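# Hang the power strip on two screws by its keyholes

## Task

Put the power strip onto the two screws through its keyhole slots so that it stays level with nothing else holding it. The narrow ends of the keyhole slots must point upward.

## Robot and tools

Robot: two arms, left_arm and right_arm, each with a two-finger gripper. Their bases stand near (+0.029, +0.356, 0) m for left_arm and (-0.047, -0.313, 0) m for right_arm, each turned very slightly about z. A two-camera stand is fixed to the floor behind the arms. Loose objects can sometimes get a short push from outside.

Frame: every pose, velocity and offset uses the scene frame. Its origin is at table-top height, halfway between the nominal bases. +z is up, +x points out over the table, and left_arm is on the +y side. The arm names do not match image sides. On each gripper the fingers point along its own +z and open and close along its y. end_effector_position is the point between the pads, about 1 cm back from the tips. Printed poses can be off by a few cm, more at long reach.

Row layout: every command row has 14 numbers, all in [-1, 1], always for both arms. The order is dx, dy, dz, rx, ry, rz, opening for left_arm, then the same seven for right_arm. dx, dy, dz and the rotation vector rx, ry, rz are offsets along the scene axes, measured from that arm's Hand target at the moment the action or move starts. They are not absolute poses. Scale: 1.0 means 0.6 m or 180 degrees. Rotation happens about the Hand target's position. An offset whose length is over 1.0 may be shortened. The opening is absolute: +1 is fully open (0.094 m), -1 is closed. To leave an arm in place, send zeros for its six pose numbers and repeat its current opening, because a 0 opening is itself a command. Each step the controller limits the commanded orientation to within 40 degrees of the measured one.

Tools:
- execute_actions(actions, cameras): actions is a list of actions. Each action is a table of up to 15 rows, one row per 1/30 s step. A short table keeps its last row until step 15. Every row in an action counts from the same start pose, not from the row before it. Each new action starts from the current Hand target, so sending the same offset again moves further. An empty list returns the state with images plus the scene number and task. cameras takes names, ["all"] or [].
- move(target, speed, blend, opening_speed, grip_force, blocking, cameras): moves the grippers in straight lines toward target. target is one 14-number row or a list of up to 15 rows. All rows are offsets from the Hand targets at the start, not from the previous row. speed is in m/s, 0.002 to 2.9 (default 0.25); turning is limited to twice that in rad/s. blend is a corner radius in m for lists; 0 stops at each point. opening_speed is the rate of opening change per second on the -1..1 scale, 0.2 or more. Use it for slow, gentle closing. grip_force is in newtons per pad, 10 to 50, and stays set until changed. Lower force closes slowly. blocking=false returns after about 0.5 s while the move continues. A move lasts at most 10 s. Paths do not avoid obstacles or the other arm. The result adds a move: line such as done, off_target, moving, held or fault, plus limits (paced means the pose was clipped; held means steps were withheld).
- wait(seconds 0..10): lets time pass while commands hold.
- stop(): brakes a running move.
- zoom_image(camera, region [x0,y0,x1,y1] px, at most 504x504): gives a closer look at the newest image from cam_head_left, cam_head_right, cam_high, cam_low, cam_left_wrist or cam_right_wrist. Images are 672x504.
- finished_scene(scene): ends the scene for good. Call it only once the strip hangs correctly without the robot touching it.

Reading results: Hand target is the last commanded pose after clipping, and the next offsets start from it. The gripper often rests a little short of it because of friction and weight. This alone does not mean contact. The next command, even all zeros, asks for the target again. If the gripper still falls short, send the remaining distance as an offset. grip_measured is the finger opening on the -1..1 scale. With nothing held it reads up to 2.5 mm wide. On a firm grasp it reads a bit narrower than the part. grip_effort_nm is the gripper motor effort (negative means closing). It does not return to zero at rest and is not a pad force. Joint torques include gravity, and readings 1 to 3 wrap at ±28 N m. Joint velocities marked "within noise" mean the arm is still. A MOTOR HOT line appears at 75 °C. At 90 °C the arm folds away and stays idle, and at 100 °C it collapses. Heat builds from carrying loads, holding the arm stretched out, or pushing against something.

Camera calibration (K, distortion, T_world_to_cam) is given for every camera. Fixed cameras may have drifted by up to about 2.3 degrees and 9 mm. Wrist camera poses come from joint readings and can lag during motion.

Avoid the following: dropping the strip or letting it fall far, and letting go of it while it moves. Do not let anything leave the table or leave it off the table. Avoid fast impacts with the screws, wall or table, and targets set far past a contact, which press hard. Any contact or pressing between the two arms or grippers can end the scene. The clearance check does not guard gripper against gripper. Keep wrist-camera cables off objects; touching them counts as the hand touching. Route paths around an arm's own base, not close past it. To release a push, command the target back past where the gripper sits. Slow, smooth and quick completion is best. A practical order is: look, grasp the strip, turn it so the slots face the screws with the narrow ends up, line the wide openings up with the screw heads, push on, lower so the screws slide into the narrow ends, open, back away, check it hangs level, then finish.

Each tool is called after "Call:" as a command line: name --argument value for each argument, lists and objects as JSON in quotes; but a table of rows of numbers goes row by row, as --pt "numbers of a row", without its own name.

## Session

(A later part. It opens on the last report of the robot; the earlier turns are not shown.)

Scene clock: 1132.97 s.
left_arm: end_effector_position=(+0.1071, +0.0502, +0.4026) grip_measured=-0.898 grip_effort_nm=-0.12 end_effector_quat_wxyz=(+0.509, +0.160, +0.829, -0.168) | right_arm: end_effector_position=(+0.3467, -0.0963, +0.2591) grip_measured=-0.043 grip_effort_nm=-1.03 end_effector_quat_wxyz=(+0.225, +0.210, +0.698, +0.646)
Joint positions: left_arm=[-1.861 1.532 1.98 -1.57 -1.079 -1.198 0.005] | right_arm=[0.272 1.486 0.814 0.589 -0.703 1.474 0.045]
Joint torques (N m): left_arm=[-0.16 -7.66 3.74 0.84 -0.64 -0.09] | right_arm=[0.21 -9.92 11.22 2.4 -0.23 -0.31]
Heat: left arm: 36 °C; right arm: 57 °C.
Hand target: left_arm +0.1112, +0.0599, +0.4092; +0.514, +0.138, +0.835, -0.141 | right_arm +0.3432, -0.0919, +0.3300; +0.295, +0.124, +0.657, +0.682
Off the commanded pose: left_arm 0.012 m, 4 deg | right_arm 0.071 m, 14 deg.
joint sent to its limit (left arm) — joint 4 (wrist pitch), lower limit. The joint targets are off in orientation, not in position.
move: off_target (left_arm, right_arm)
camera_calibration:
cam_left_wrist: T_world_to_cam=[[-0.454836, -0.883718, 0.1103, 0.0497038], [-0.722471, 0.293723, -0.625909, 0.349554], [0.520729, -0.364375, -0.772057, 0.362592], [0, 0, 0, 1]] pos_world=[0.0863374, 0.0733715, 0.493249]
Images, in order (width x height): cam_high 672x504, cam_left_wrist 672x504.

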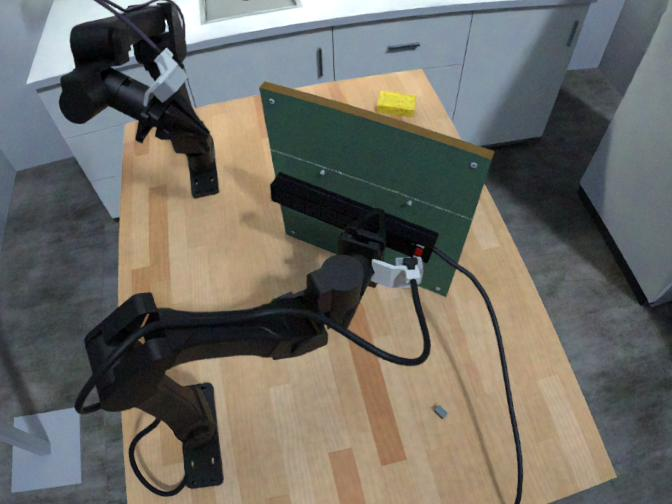

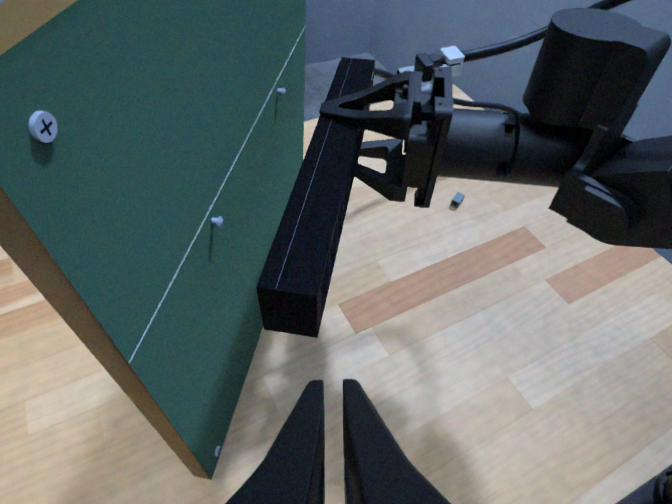

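Call:
move --pt "0 0 0 0 0 0 -0.9 -0.018 0.014 0.045 0 0 0 -0.3" --speed 0.1 --cameras '["cam_left_wrist","cam_high"]'

Call:
zoom_image --camera "cam_left_wrist" --region '[150, 30, 400, 350]'

Call:
zoom_image --camera "cam_high" --region '[250, 70, 500, 320]'

Scene clock: 1144.83 s.
left_arm: end_effector_position=(+0.1071, +0.0502, +0.4026) grip_measured=-0.898 grip_effort_nm=-0.12 end_effector_quat_wxyz=(+0.509, +0.160, +0.829, -0.168) | right_arm: end_effector_position=(+0.3411, -0.0944, +0.2816) grip_measured=-0.043 grip_effort_nm=-1.02 end_effector_quat_wxyz=(+0.233, +0.216, +0.697, +0.643)
Joint positions: left_arm=[-1.861 1.532 1.98 -1.57 -1.079 -1.198 0.005] | right_arm=[0.293 1.42 0.856 0.481 -0.662 1.473 0.045]
Joint torques (N m): left_arm=[-0.13 -7.66 3.81 0.86 -0.64 -0.1] | right_arm=[1.68 -9.85 12.4 2.29 -0.3 -0.4]
Heat: left arm: 36 °C; right arm: 60 °C.
Hand target: left_arm +0.1112, +0.0599, +0.4092; +0.514, +0.138, +0.835, -0.141 | right_arm +0.3323, -0.0835, +0.3573; +0.295, +0.124, +0.657, +0.682
Off the commanded pose: left_arm 0.012 m, 4 deg | right_arm 0.077 m, 14 deg.
joint sent to its limit (left arm) — joint 4 (wrist pitch), lower limit. The joint targets are off in orientation, not in position.
move: off_target (left_arm, right_arm)
camera_calibration:
cam_left_wrist: T_world_to_cam=[[-0.454836, -0.883718, 0.1103, 0.0497038], [-0.722471, 0.293723, -0.625909, 0.349554], [0.520729, -0.364375, -0.772057, 0.362592], [0, 0, 0, 1]] pos_world=[0.0863374, 0.0733715, 0.493249]
Images, in order (width x height): cam_high 672x504, cam_left_wrist 672x504.

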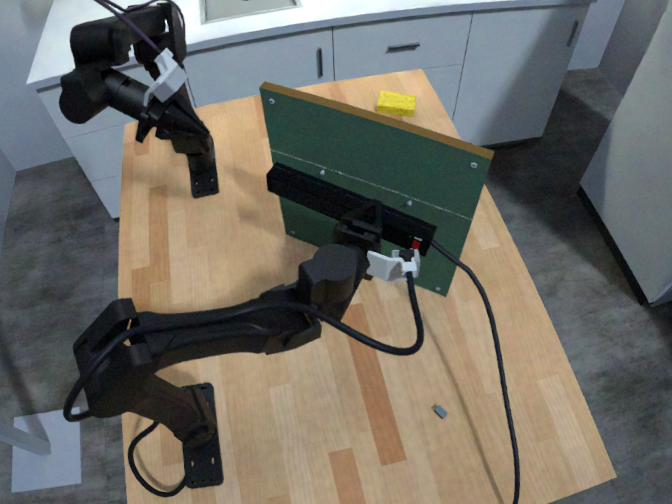

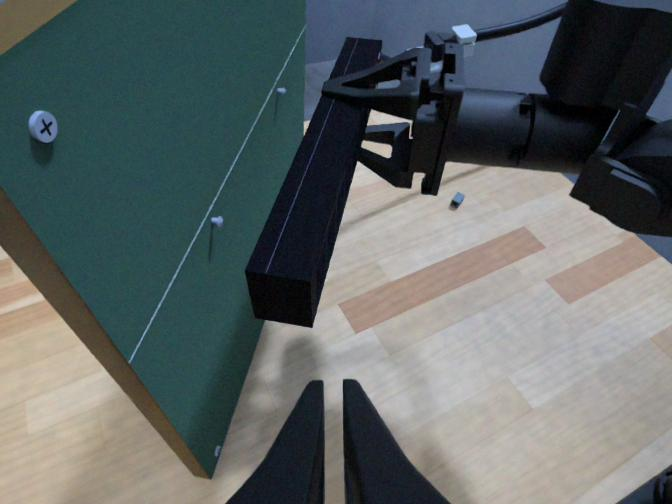

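Scaled by 1.575.

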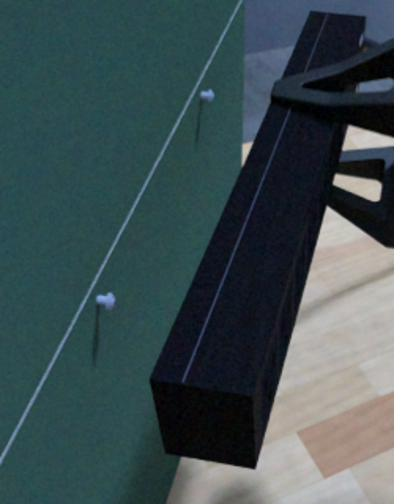

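Scaled by 2.016.

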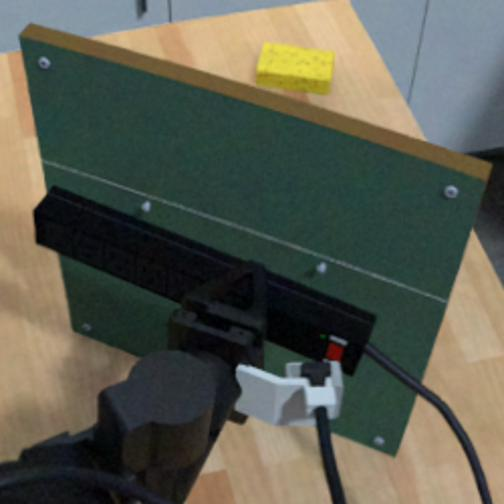

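Call:
move --pt "0 0 0 0 0 0 -0.9 0.06 0.085 0.012 -0.006 -0.0076 0 -0.3" --speed 0.06 --cameras '["cam_left_wrist","cam_high"]'

Call:
zoom_image --camera "cam_left_wrist" --region '[150, 30, 400, 350]'

Call:
zoom_image --camera "cam_high" --region '[250, 70, 500, 320]'

Scene clock: 1158.93 s.
left_arm: end_effector_position=(+0.1071, +0.0502, +0.4026) grip_measured=-0.898 grip_effort_nm=-0.12 end_effector_quat_wxyz=(+0.509, +0.160, +0.829, -0.168) | right_arm: end_effector_position=(+0.3647, -0.0506, +0.3049) grip_measured=-0.043 grip_effort_nm=-1.03 end_effector_quat_wxyz=(+0.254, +0.188, +0.698, +0.643)
Joint positions: left_arm=[-1.861 1.532 1.98 -1.57 -1.079 -1.198 0.005] | right_arm=[0.4 1.543 1.04 0.449 -0.565 1.428 0.045]
Joint torques (N m): left_arm=[-0.14 -7.62 3.81 0.85 -0.64 -0.09] | right_arm=[2.25 -5.85 14.31 2.35 -0.2 -0.46]
Heat: left arm: 36 °C; right arm: 61 °C.
Hand target: left_arm +0.1112, +0.0599, +0.4092; +0.514, +0.138, +0.835, -0.141 | right_arm +0.3683, -0.0325, +0.3644; +0.304, +0.113, +0.660, +0.678
Off the commanded pose: left_arm 0.012 m, 4 deg | right_arm 0.062 m, 12 deg.
joint sent to its limit (left arm) — joint 4 (wrist pitch), lower limit. The joint targets are off in orientation, not in position.
move: off_target (left_arm, right_arm)
camera_calibration:
cam_left_wrist: T_world_to_cam=[[-0.454836, -0.883718, 0.1103, 0.0497038], [-0.722471, 0.293723, -0.625909, 0.349554], [0.520729, -0.364375, -0.772057, 0.362592], [0, 0, 0, 1]] pos_world=[0.0863374, 0.0733715, 0.493249]
Images, in order (width x height): cam_high 672x504, cam_left_wrist 672x504.

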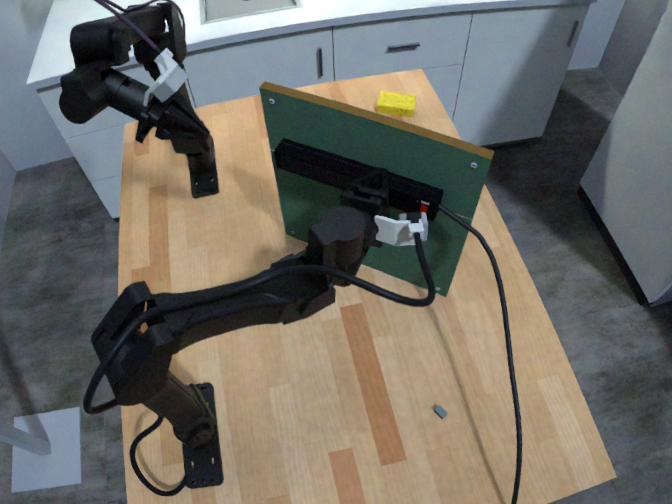

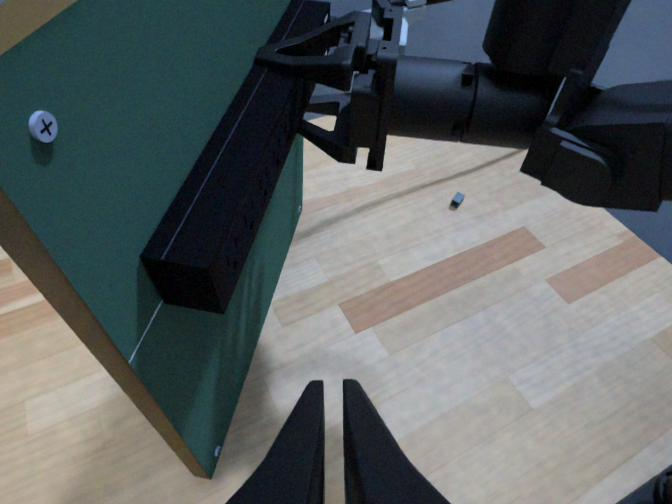

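Scaled by 1.575.

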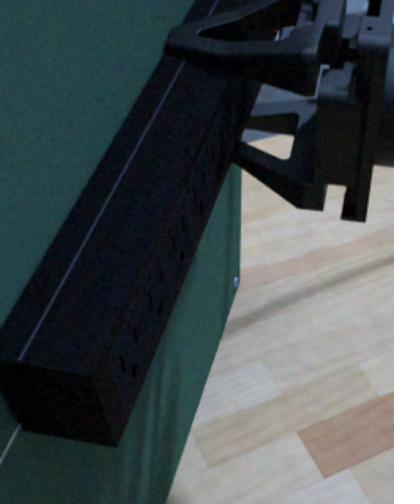

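Scaled by 2.016.

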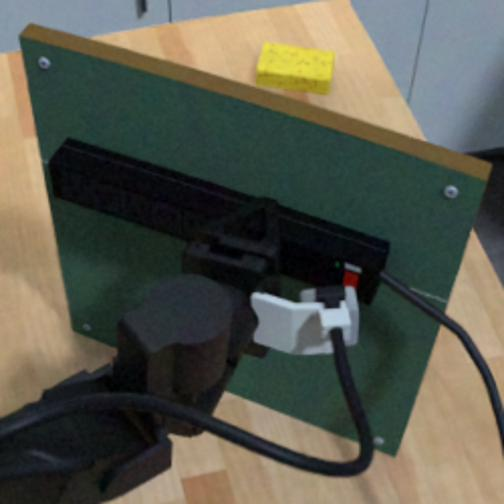

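Call:
move --target '[0,0,0,0,0,0,-0.9,-0.037,-0.047,-0.06,0,0,0,-0.3]' --speed 0.08 --cameras '["cam_left_wrist","cam_high","cam_head_left"]'

Scene clock: 1188.27 s.
left_arm: end_effector_position=(+0.1071, +0.0502, +0.4026) grip_measured=-0.898 grip_effort_nm=-0.12 end_effector_quat_wxyz=(+0.509, +0.160, +0.829, -0.168) | right_arm: end_effector_position=(+0.3586, -0.0616, +0.2815) grip_measured=-0.043 grip_effort_nm=-1.02 end_effector_quat_wxyz=(+0.259, +0.177, +0.696, +0.646)
Joint positions: left_arm=[-1.861 1.532 1.98 -1.57 -1.079 -1.198 0.005] | right_arm=[0.371 1.543 0.926 0.579 -0.602 1.417 0.045]
Joint torques (N m): left_arm=[-0.14 -7.66 3.78 0.85 -0.65 -0.08] | right_arm=[0.05 -10.14 7.08 2.38 -0.37 -0.33]
Heat: left arm: 36 °C; right arm: 62 °C.
Hand target: left_arm +0.1112, +0.0599, +0.4092; +0.514, +0.138, +0.835, -0.141 | right_arm +0.3461, -0.0607, +0.3284; +0.304, +0.113, +0.660, +0.678
Off the commanded pose: left_arm 0.012 m, 4 deg | right_arm 0.049 m, 11 deg.
joint sent to its limit (left arm) — joint 4 (wrist pitch), lower limit. The joint targets are off in orientation, not in position.
move: off_target (left_arm, right_arm)
camera_calibration:
cam_left_wrist: T_world_to_cam=[[-0.454836, -0.883718, 0.1103, 0.0497038], [-0.722471, 0.293723, -0.625909, 0.349554], [0.520729, -0.364375, -0.772057, 0.362592], [0, 0, 0, 1]] pos_world=[0.0863374, 0.0733715, 0.493249]
Images, in order (width x height): cam_head_left 672x504, cam_high 672x504, cam_left_wrist 672x504.

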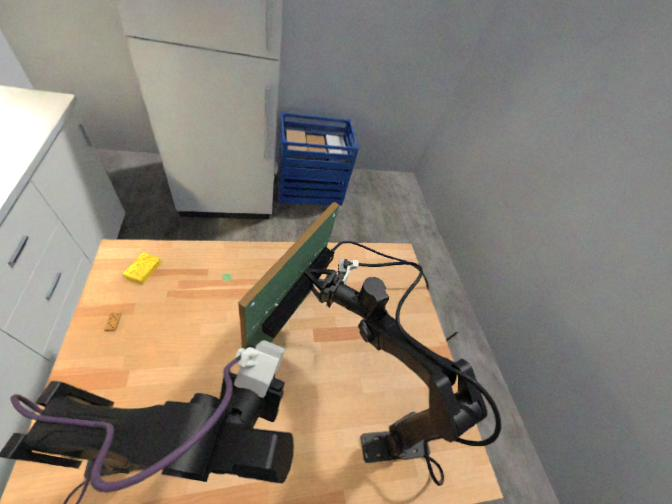

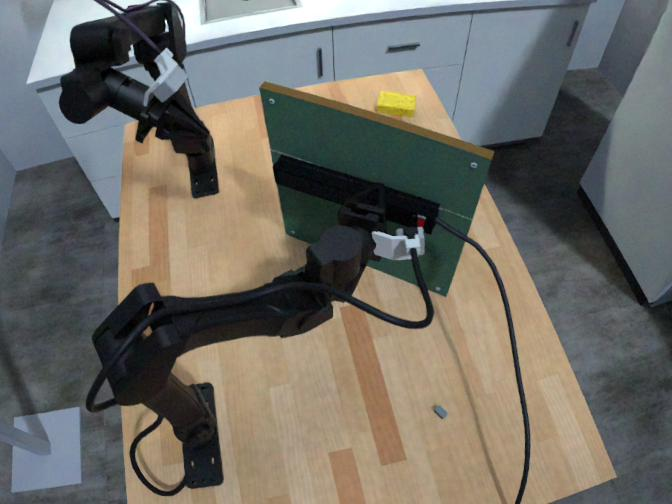

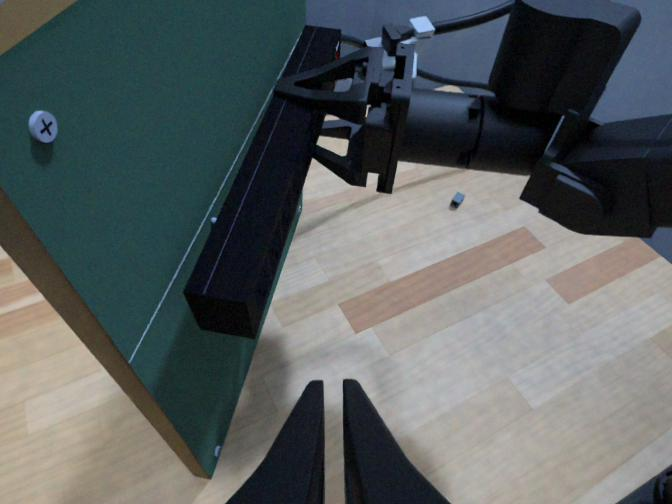

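Call:
zoom_image --camera "cam_left_wrist" --region '[150, 10, 400, 350]'

Call:
zoom_image --camera "cam_high" --region '[260, 130, 500, 300]'

Scaled by 1.482.

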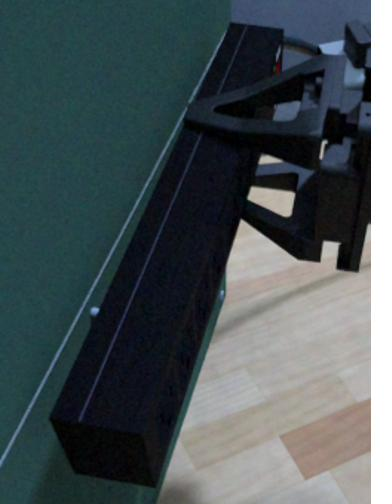

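Scaled by 2.100.

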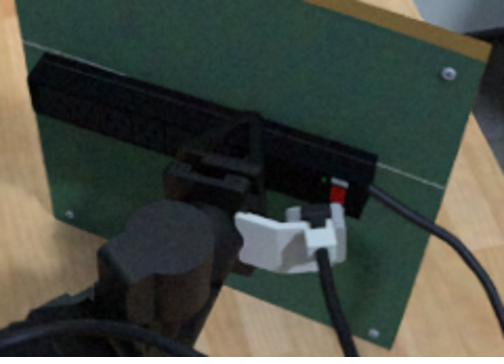

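Call:
move --target '[0,0,0,0,0,0,-0.9,0.026,-0.026,-0.03,0.0068,0.0088,0,-0.3]' --speed 0.08 --cameras '["cam_left_wrist","cam_high"]'

Call:
zoom_image --camera "cam_left_wrist" --region '[150, 10, 400, 350]'

Call:
zoom_image --camera "cam_high" --region '[260, 130, 500, 300]'

Scene clock: 1218.03 s.
left_arm: end_effector_position=(+0.1071, +0.0502, +0.4026) grip_measured=-0.898 grip_effort_nm=-0.12 end_effector_quat_wxyz=(+0.509, +0.160, +0.829, -0.168) | right_arm: end_effector_position=(+0.3686, -0.0808, +0.2863) grip_measured=-0.043 grip_effort_nm=-1.03 end_effector_quat_wxyz=(+0.266, +0.176, +0.679, +0.661)
Joint positions: left_arm=[-1.861 1.532 1.98 -1.57 -1.079 -1.198 0.005] | right_arm=[0.306 1.567 0.918 0.668 -0.662 1.452 0.045]
Joint torques (N m): left_arm=[-0.14 -7.65 3.81 0.85 -0.66 -0.08] | right_arm=[-0.01 -6.79 6.83 2.39 -0.33 -0.15]
Heat: left arm: 36 °C; right arm: 61 °C.
Hand target: left_arm +0.1112, +0.0599, +0.4092; +0.514, +0.138, +0.835, -0.141 | right_arm +0.3618, -0.0764, +0.3103; +0.293, +0.125, +0.657, +0.683
Off the commanded pose: left_arm 0.012 m, 4 deg | right_arm 0.025 m, 7 deg.
joint sent to its limit (left arm) — joint 4 (wrist pitch), lower limit. The joint targets are off in orientation, not in position.
move: off_target (left_arm, right_arm)
camera_calibration:
cam_left_wrist: T_world_to_cam=[[-0.454836, -0.883718, 0.1103, 0.0497038], [-0.722471, 0.293723, -0.625909, 0.349554], [0.520729, -0.364375, -0.772057, 0.362592], [0, 0, 0, 1]] pos_world=[0.0863374, 0.0733715, 0.493249]
Images, in order (width x height): cam_high 672x504, cam_left_wrist 672x504.

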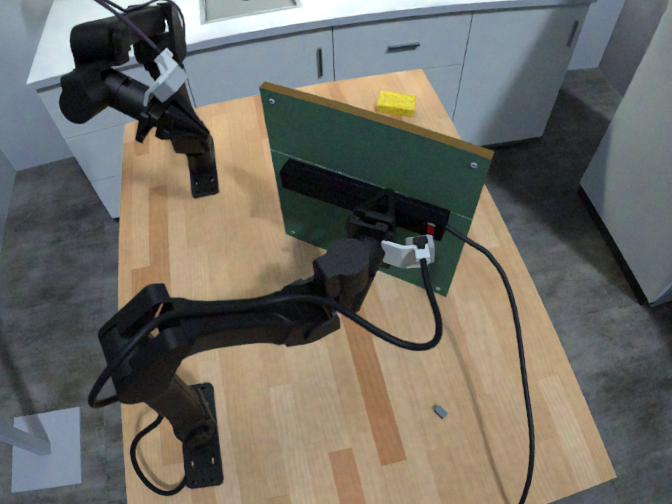

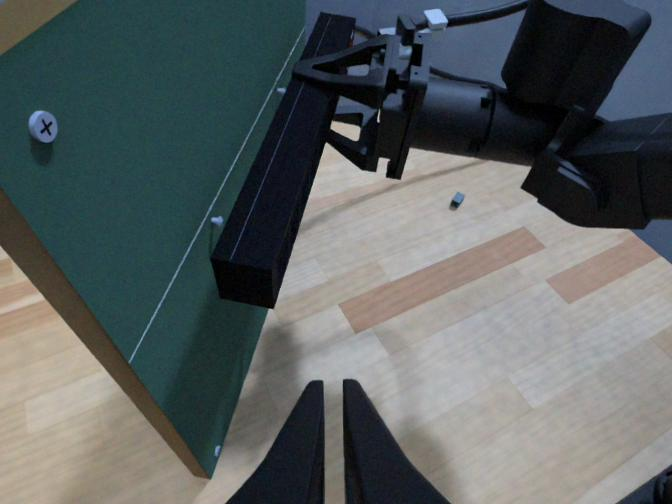

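Scaled by 1.482.

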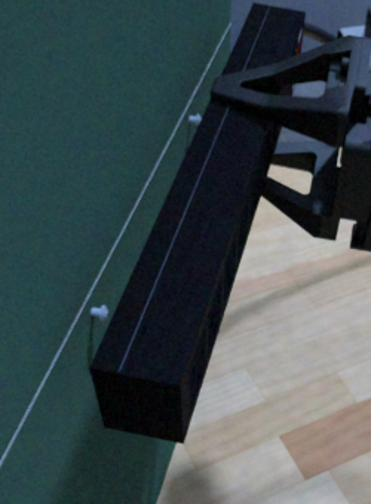

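Scaled by 2.100.

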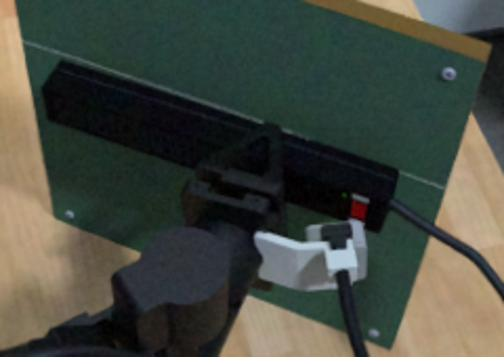

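Call:
move --target '[0,0,0,0,0,0,-0.9,0.003,-0.002,-0.042,0.010,0.013,0,-0.3]' --speed 0.08 --cameras '["cam_left_wrist","cam_high"]'

Call:
zoom_image --camera "cam_left_wrist" --region '[150, 10, 400, 350]'

Call:
zoom_image --camera "cam_high" --region '[260, 130, 500, 300]'

Scene clock: 1231.30 s.
left_arm: end_effector_position=(+0.1071, +0.0502, +0.4026) grip_measured=-0.898 grip_effort_nm=-0.12 end_effector_quat_wxyz=(+0.509, +0.160, +0.829, -0.168) | right_arm: end_effector_position=(+0.3685, -0.0806, +0.2591) grip_measured=-0.044 grip_effort_nm=-1.02 end_effector_quat_wxyz=(+0.248, +0.193, +0.675, +0.667)
Joint positions: left_arm=[-1.861 1.532 1.98 -1.57 -1.079 -1.198 0.005] | right_arm=[0.306 1.618 0.85 0.786 -0.663 1.505 0.045]
Joint torques (N m): left_arm=[-0.14 -7.65 3.79 0.84 -0.65 -0.09] | right_arm=[0.1 -6.89 6.74 2.44 -0.28 -0.12]
Heat: left arm: 36 °C; right arm: 61 °C.
Hand target: left_arm +0.1112, +0.0599, +0.4092; +0.514, +0.138, +0.835, -0.141 | right_arm +0.3637, -0.0776, +0.2852; +0.278, +0.144, +0.652, +0.690
Off the commanded pose: left_arm 0.012 m, 4 deg | right_arm 0.027 m, 8 deg.
joint sent to its limit (left arm) — joint 4 (wrist pitch), lower limit. The joint targets are off in orientation, not in position.
move: off_target (left_arm, right_arm)
camera_calibration:
cam_left_wrist: T_world_to_cam=[[-0.454836, -0.883718, 0.1103, 0.0497038], [-0.722471, 0.293723, -0.625909, 0.349554], [0.520729, -0.364375, -0.772057, 0.362592], [0, 0, 0, 1]] pos_world=[0.0863374, 0.0733715, 0.493249]
Images, in order (width x height): cam_high 672x504, cam_left_wrist 672x504.

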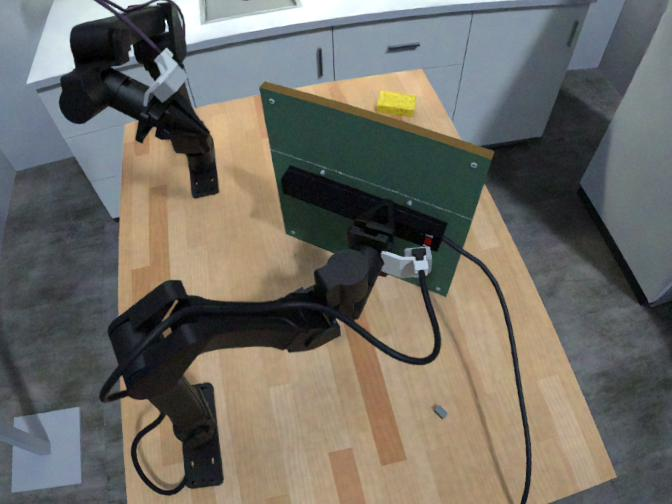

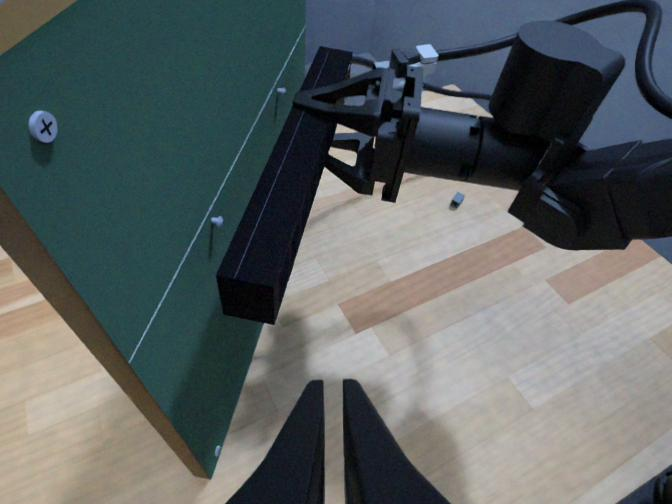

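Scaled by 1.482.

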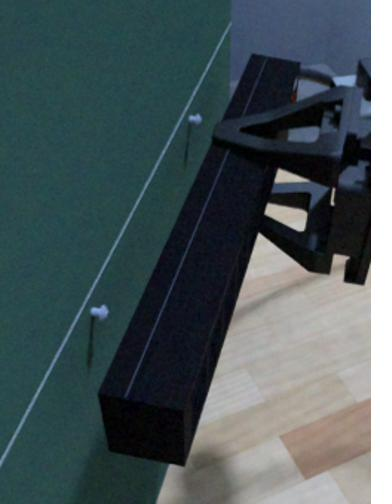

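Scaled by 2.100.

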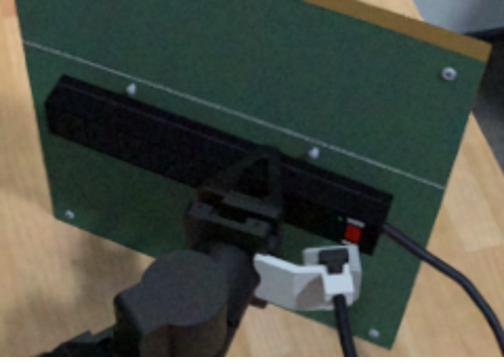

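Call:
move --pt "0 0 0 0 0 0 -0.9 -0.006 0.004 0.075 0 0 0 -0.3" --pt "0 0 0 0 0 0 -0.9 -0.006 0.004 0.021 0 0 0 -0.3" --speed 0.08 --cameras '["cam_left_wrist","cam_high"]'

Call:
zoom_image --camera "cam_left_wrist" --region '[150, 10, 400, 350]'

Call:
zoom_image --camera "cam_high" --region '[260, 130, 500, 300]'

Scene clock: 1246.67 s.
left_arm: end_effector_position=(+0.1071, +0.0502, +0.4026) grip_measured=-0.898 grip_effort_nm=-0.12 end_effector_quat_wxyz=(+0.509, +0.160, +0.829, -0.168) | right_arm: end_effector_position=(+0.3660, -0.0815, +0.2706) grip_measured=-0.044 grip_effort_nm=-1.02 end_effector_quat_wxyz=(+0.246, +0.196, +0.676, +0.666)
Joint positions: left_arm=[-1.861 1.532 1.98 -1.57 -1.079 -1.198 0.005] | right_arm=[0.306 1.582 0.871 0.723 -0.662 1.507 0.045]
Joint torques (N m): left_arm=[-0.14 -7.66 3.81 0.84 -0.65 -0.09] | right_arm=[1.07 -6.72 6.68 2.47 -0.22 -0.2]
Heat: left arm: 36 °C; right arm: 63 °C.
Hand target: left_arm +0.1112, +0.0599, +0.4092; +0.514, +0.138, +0.835, -0.141 | right_arm +0.3600, -0.0752, +0.2978; +0.278, +0.144, +0.652, +0.690
Off the commanded pose: left_arm 0.012 m, 4 deg | right_arm 0.028 m, 8 deg.
joint sent to its limit (left arm) — joint 4 (wrist pitch), lower limit. The joint targets are off in orientation, not in position.
move: off_target (left_arm, right_arm)
camera_calibration:
cam_left_wrist: T_world_to_cam=[[-0.454836, -0.883718, 0.1103, 0.0497038], [-0.722471, 0.293723, -0.625909, 0.349554], [0.520729, -0.364375, -0.772057, 0.362592], [0, 0, 0, 1]] pos_world=[0.0863374, 0.0733715, 0.493249]
Images, in order (width x height): cam_high 672x504, cam_left_wrist 672x504.

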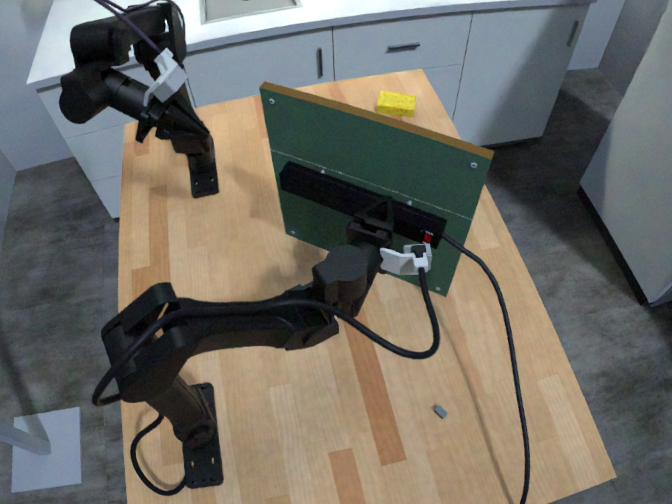

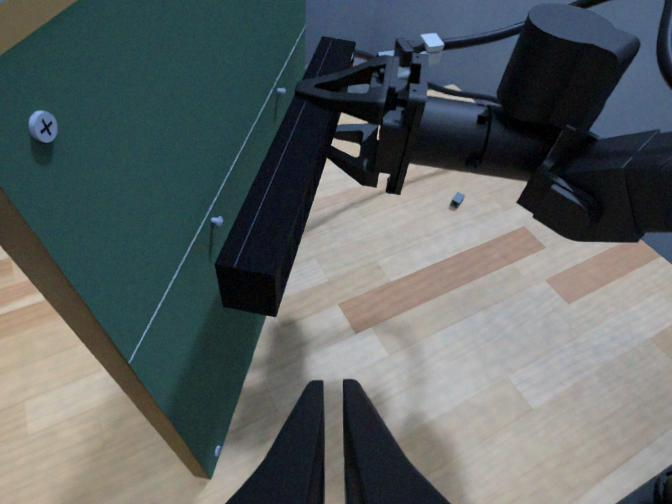

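Scaled by 1.482.

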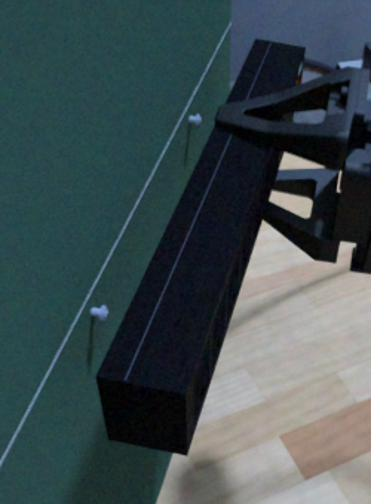

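Scaled by 2.100.

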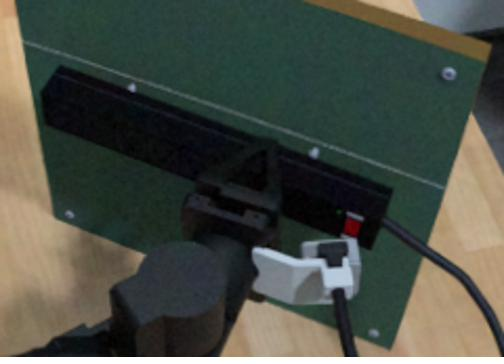

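Call:
move --target '[0,0,0,0,0,0,-0.9,0.012,0.032,0.005,0,0,0,-0.3]' --speed 0.05 --cameras '["cam_left_wrist","cam_high"]'

Call:
zoom_image --camera "cam_left_wrist" --region '[150, 10, 400, 350]'

Call:
zoom_image --camera "cam_high" --region '[260, 130, 500, 300]'

Scene clock: 1263.90 s.
left_arm: end_effector_position=(+0.1071, +0.0502, +0.4026) grip_measured=-0.898 grip_effort_nm=-0.12 end_effector_quat_wxyz=(+0.509, +0.160, +0.829, -0.168) | right_arm: end_effector_position=(+0.3682, -0.0679, +0.2550) grip_measured=-0.044 grip_effort_nm=-1.02 end_effector_quat_wxyz=(+0.239, +0.209, +0.682, +0.658)
Joint positions: left_arm=[-1.861 1.532 1.98 -1.57 -1.079 -1.198 0.005] | right_arm=[0.349 1.617 0.871 0.723 -0.61 1.507 0.045]
Joint torques (N m): left_arm=[-0.16 -7.64 3.77 0.84 -0.64 -0.08] | right_arm=[1.46 -7.28 10.26 2.38 -0.23 -0.24]
Heat: left arm: 35 °C; right arm: 67 °C.
Hand target: left_arm +0.1112, +0.0599, +0.4092; +0.514, +0.138, +0.835, -0.141 | right_arm +0.3672, -0.0560, +0.3007; +0.278, +0.144, +0.652, +0.690
Off the commanded pose: left_arm 0.012 m, 4 deg | right_arm 0.047 m, 10 deg.
joint sent to its limit (left arm) — joint 4 (wrist pitch), lower limit. The joint targets are off in orientation, not in position.
move: off_target (left_arm, right_arm)
camera_calibration:
cam_left_wrist: T_world_to_cam=[[-0.454836, -0.883718, 0.1103, 0.0497038], [-0.722471, 0.293723, -0.625909, 0.349554], [0.520729, -0.364375, -0.772057, 0.362592], [0, 0, 0, 1]] pos_world=[0.0863374, 0.0733715, 0.493249]
Images, in order (width x height): cam_high 672x504, cam_left_wrist 672x504.

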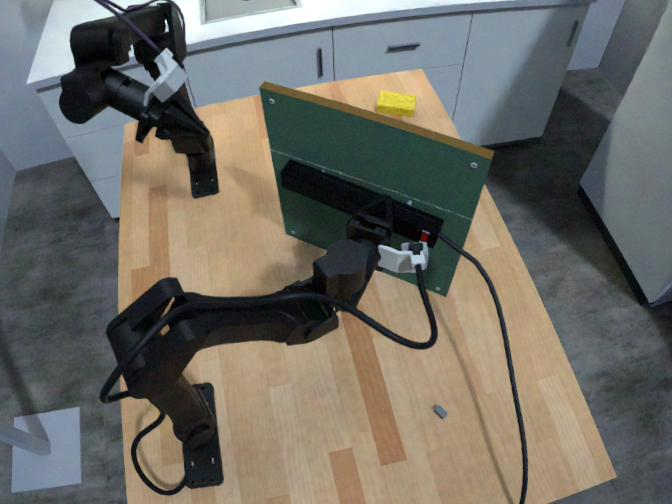

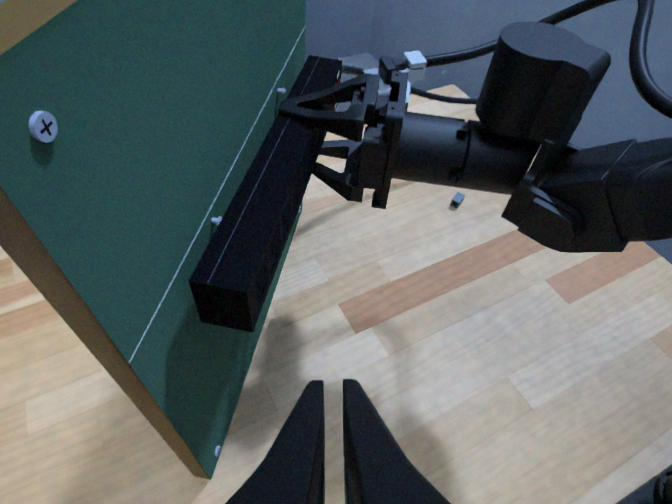

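Scaled by 1.482.

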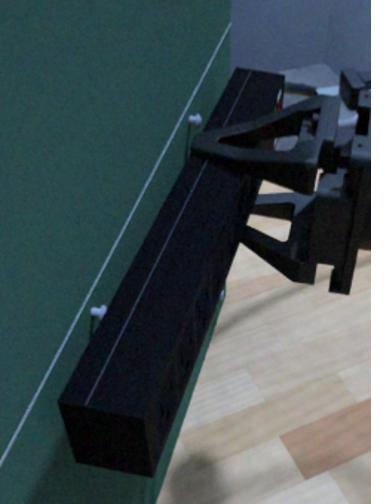

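Scaled by 2.100.

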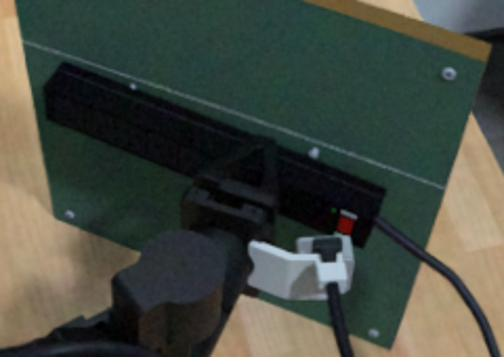

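Call:
move --pt "0 0 0 0 0 0 -0.9 -0.004 -0.004 0.08 -0.005 -0.0066 0 -0.3" --pt "0 0 0 0 0 0 -0.9 0 0 0 -0.005 -0.0066 0 -0.3" --speed 0.08 --cameras '["cam_left_wrist","cam_high"]'

Call:
zoom_image --camera "cam_left_wrist" --region '[150, 10, 400, 350]'

Call:
zoom_image --camera "cam_high" --region '[260, 130, 500, 300]'

Scene clock: 1285.90 s.
left_arm: end_effector_position=(+0.1071, +0.0502, +0.4026) grip_measured=-0.898 grip_effort_nm=-0.12 end_effector_quat_wxyz=(+0.509, +0.160, +0.829, -0.168) | right_arm: end_effector_position=(+0.3749, -0.0670, +0.2669) grip_measured=-0.044 grip_effort_nm=-1.02 end_effector_quat_wxyz=(+0.249, +0.204, +0.683, +0.655)
Joint positions: left_arm=[-1.861 1.532 1.98 -1.57 -1.079 -1.198 0.005] | right_arm=[0.349 1.616 0.921 0.674 -0.601 1.487 0.045]
Joint torques (N m): left_arm=[-0.16 -7.65 3.79 0.83 -0.64 -0.08] | right_arm=[1.29 -7.05 6.98 2.69 -0.36 -0.43]
Heat: left arm: 35 °C; right arm: 69 °C.
Hand target: left_arm +0.1112, +0.0599, +0.4092; +0.514, +0.138, +0.835, -0.141 | right_arm +0.3671, -0.0560, +0.3008; +0.286, +0.135, +0.655, +0.687
Off the commanded pose: left_arm 0.012 m, 4 deg | right_arm 0.036 m, 10 deg.
joint sent to its limit (left arm) — joint 4 (wrist pitch), lower limit. The joint targets are off in orientation, not in position.
move: off_target (left_arm, right_arm)
camera_calibration:
cam_left_wrist: T_world_to_cam=[[-0.454836, -0.883718, 0.1103, 0.0497038], [-0.722471, 0.293723, -0.625909, 0.349554], [0.520729, -0.364375, -0.772057, 0.362592], [0, 0, 0, 1]] pos_world=[0.0863374, 0.0733715, 0.493249]
Images, in order (width x height): cam_high 672x504, cam_left_wrist 672x504.

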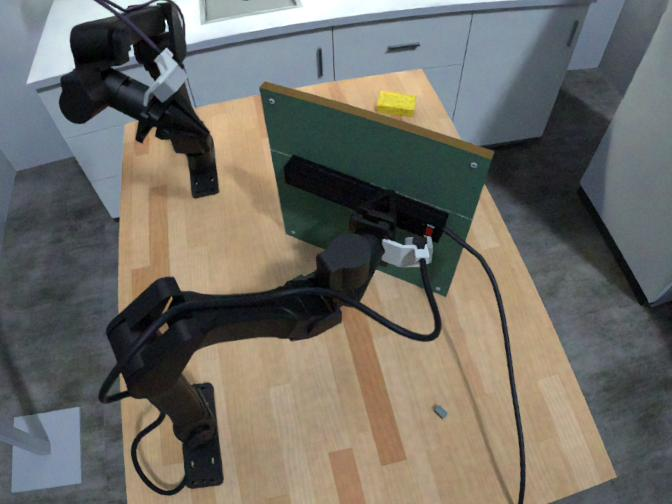

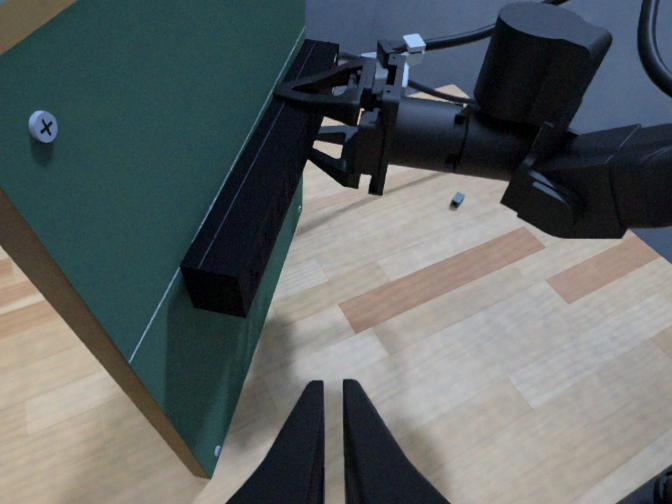

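Scaled by 1.482.

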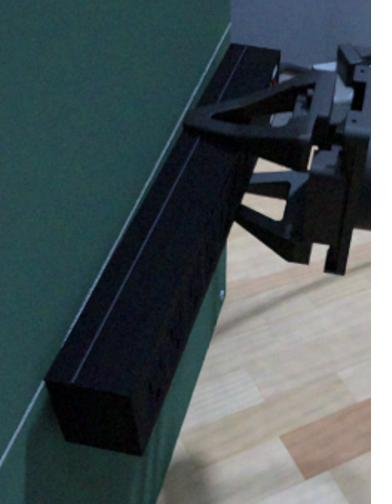

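Scaled by 2.100.

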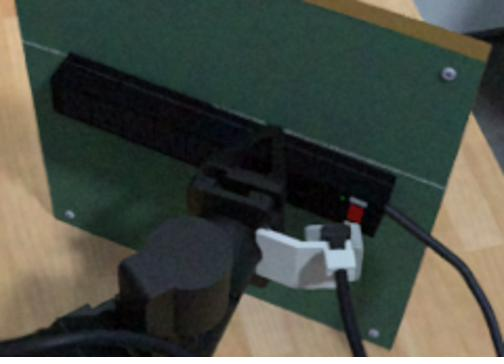

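Call:
move --target '[0,0,0,0,0,0,-0.9,0.012,0.027,0.03,0,0,0,-0.3]' --speed 0.05 --cameras '["cam_left_wrist","cam_high"]'

Call:
zoom_image --camera "cam_left_wrist" --region '[150, 10, 400, 350]'

Call:
zoom_image --camera "cam_high" --region '[260, 130, 500, 300]'

Scene clock: 1297.17 s.
left_arm: end_effector_position=(+0.1071, +0.0502, +0.4026) grip_measured=-0.898 grip_effort_nm=-0.12 end_effector_quat_wxyz=(+0.509, +0.160, +0.829, -0.168) | right_arm: end_effector_position=(+0.3732, -0.0634, +0.2648) grip_measured=-0.044 grip_effort_nm=-1.02 end_effector_quat_wxyz=(+0.245, +0.206, +0.686, +0.654)
Joint positions: left_arm=[-1.861 1.532 1.98 -1.57 -1.079 -1.198 0.005] | right_arm=[0.359 1.616 0.922 0.662 -0.596 1.486 0.045]
Joint torques (N m): left_arm=[-0.13 -7.69 3.78 0.84 -0.65 -0.09] | right_arm=[3.99 -6.82 13.05 2.27 -0.08 -0.36]
Heat: left arm: 35 °C; right arm: 70 °C.
Hand target: left_arm +0.1112, +0.0599, +0.4092; +0.514, +0.138, +0.835, -0.141 | right_arm +0.3743, -0.0398, +0.3189; +0.286, +0.134, +0.655, +0.687
Off the commanded pose: left_arm 0.012 m, 4 deg | right_arm 0.059 m, 11 deg.
joint sent to its limit (left arm) — joint 4 (wrist pitch), lower limit. The joint targets are off in orientation, not in position.
move: off_target (left_arm, right_arm)
camera_calibration:
cam_left_wrist: T_world_to_cam=[[-0.454836, -0.883718, 0.1103, 0.0497038], [-0.722471, 0.293723, -0.625909, 0.349554], [0.520729, -0.364375, -0.772057, 0.362592], [0, 0, 0, 1]] pos_world=[0.0863374, 0.0733715, 0.493249]
Images, in order (width x height): cam_high 672x504, cam_left_wrist 672x504.

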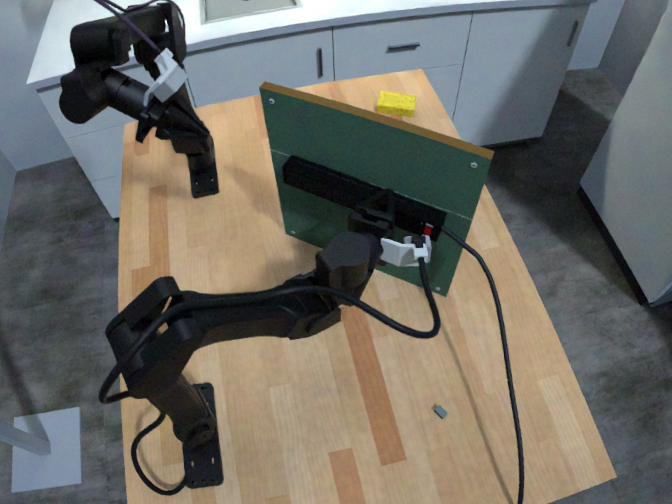

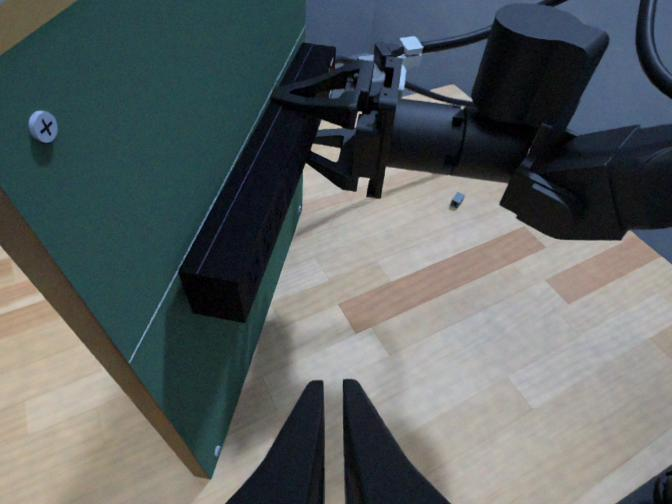

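Scaled by 1.482.

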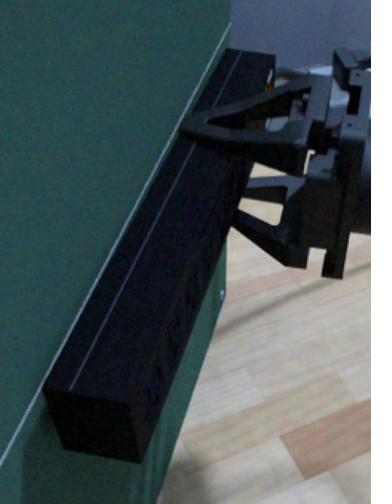

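Scaled by 2.100.

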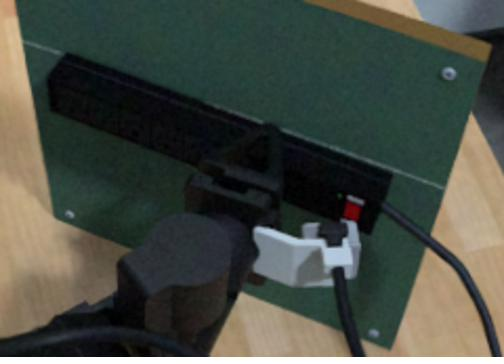

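Call:
move --target '[0,0,0,0,0,0,-0.9,0,0,0.035,0,0,0,-0.3]' --speed 0.03

Call:
move --target '[0,0,0,0,0,0,-0.9,0,0,0.02,0,0,0,-0.3]' --speed 0.03 --cameras '["cam_left_wrist","cam_high"]'

Call:
zoom_image --camera "cam_left_wrist" --region '[150, 10, 400, 350]'

Call:
zoom_image --camera "cam_high" --region '[260, 130, 500, 300]'

Scene clock: 1307.53 s.
left_arm: end_effector_position=(+0.1071, +0.0502, +0.4026) grip_measured=-0.898 grip_effort_nm=-0.12 end_effector_quat_wxyz=(+0.509, +0.160, +0.829, -0.168) | right_arm: end_effector_position=(+0.3735, -0.0633, +0.2651) grip_measured=-0.046 grip_effort_nm=-1.02 end_effector_quat_wxyz=(+0.236, +0.212, +0.698, +0.642)
Joint positions: left_arm=[-1.861 1.532 1.98 -1.57 -1.079 -1.198 0.005] | right_arm=[0.359 1.601 0.953 0.57 -0.596 1.469 0.045]
Joint torques (N m): left_arm=[-0.16 -7.66 3.82 0.85 -0.64 -0.1] | right_arm=[3.77 -8.66 14.22 2.37 -0.09 -0.14]
Heat: left arm: 35 °C; right arm: 68 °C.
Hand target: left_arm +0.1112, +0.0599, +0.4092; +0.514, +0.138, +0.835, -0.141 | right_arm +0.3744, -0.0398, +0.3397; +0.286, +0.135, +0.655, +0.687
Off the commanded pose: left_arm 0.012 m, 4 deg | right_arm 0.078 m, 13 deg.
joint sent to its limit (left arm) — joint 4 (wrist pitch), lower limit. The joint targets are off in orientation, not in position.
move: off_target (left_arm, right_arm)

Scene clock: 1308.63 s.
left_arm: end_effector_position=(+0.1071, +0.0502, +0.4026) grip_measured=-0.898 grip_effort_nm=-0.12 end_effector_quat_wxyz=(+0.509, +0.160, +0.829, -0.168) | right_arm: end_effector_position=(+0.3732, -0.0633, +0.2660) grip_measured=-0.046 grip_effort_nm=-1.03 end_effector_quat_wxyz=(+0.223, +0.223, +0.706, +0.634)
Joint positions: left_arm=[-1.861 1.532 1.98 -1.57 -1.079 -1.198 0.005] | right_arm=[0.359 1.589 0.979 0.494 -0.597 1.474 0.045]
Joint torques (N m): left_arm=[-0.16 -7.68 3.82 0.85 -0.65 -0.09] | right_arm=[3.78 -9.29 14.31 2.59 -0.09 -0.16]
Heat: left arm: 35 °C; right arm: 68 °C.
Hand target: left_arm +0.1112, +0.0599, +0.4092; +0.514, +0.138, +0.835, -0.141 | right_arm +0.3744, -0.0398, +0.3518; +0.286, +0.134, +0.655, +0.687
Off the commanded pose: left_arm 0.012 m, 4 deg | right_arm 0.089 m, 15 deg.
joint sent to its limit (left arm) — joint 4 (wrist pitch), lower limit. The joint targets are off in orientation, not in position.
move: off_target (left_arm, right_arm)
camera_calibration:
cam_left_wrist: T_world_to_cam=[[-0.454836, -0.883718, 0.1103, 0.0497038], [-0.722471, 0.293723, -0.625909, 0.349554], [0.520729, -0.364375, -0.772057, 0.362592], [0, 0, 0, 1]] pos_world=[0.0863374, 0.0733715, 0.493249]
Images, in order (width x height): cam_high 672x504, cam_left_wrist 672x504.

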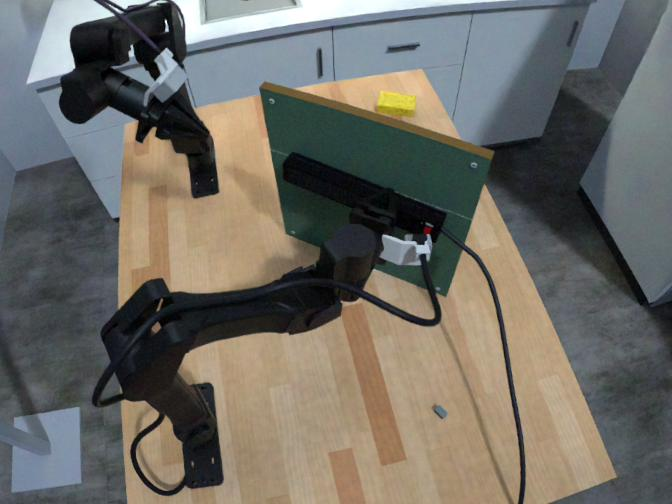

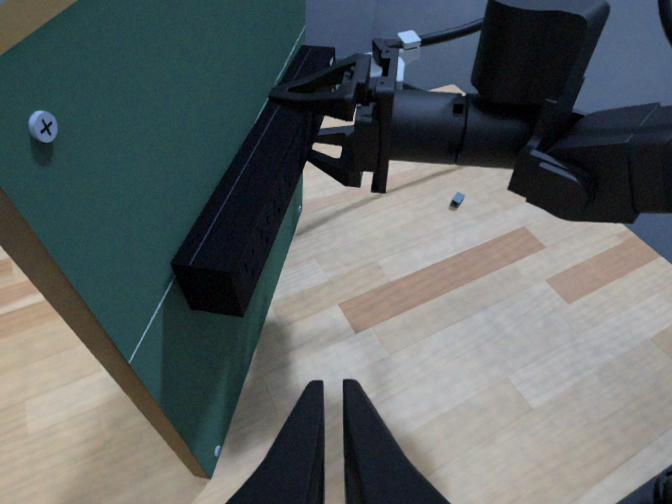

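Scaled by 1.482.

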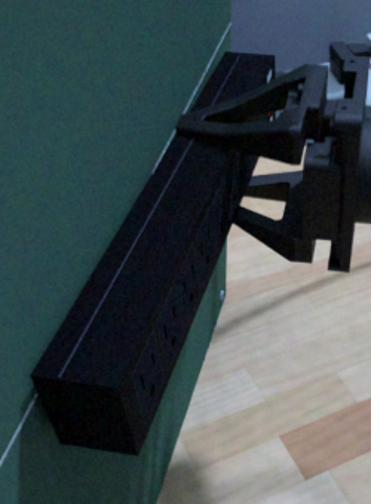

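Scaled by 2.100.

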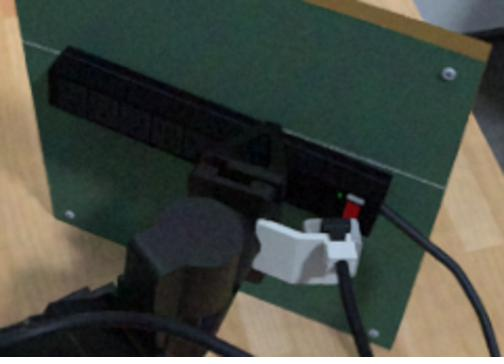

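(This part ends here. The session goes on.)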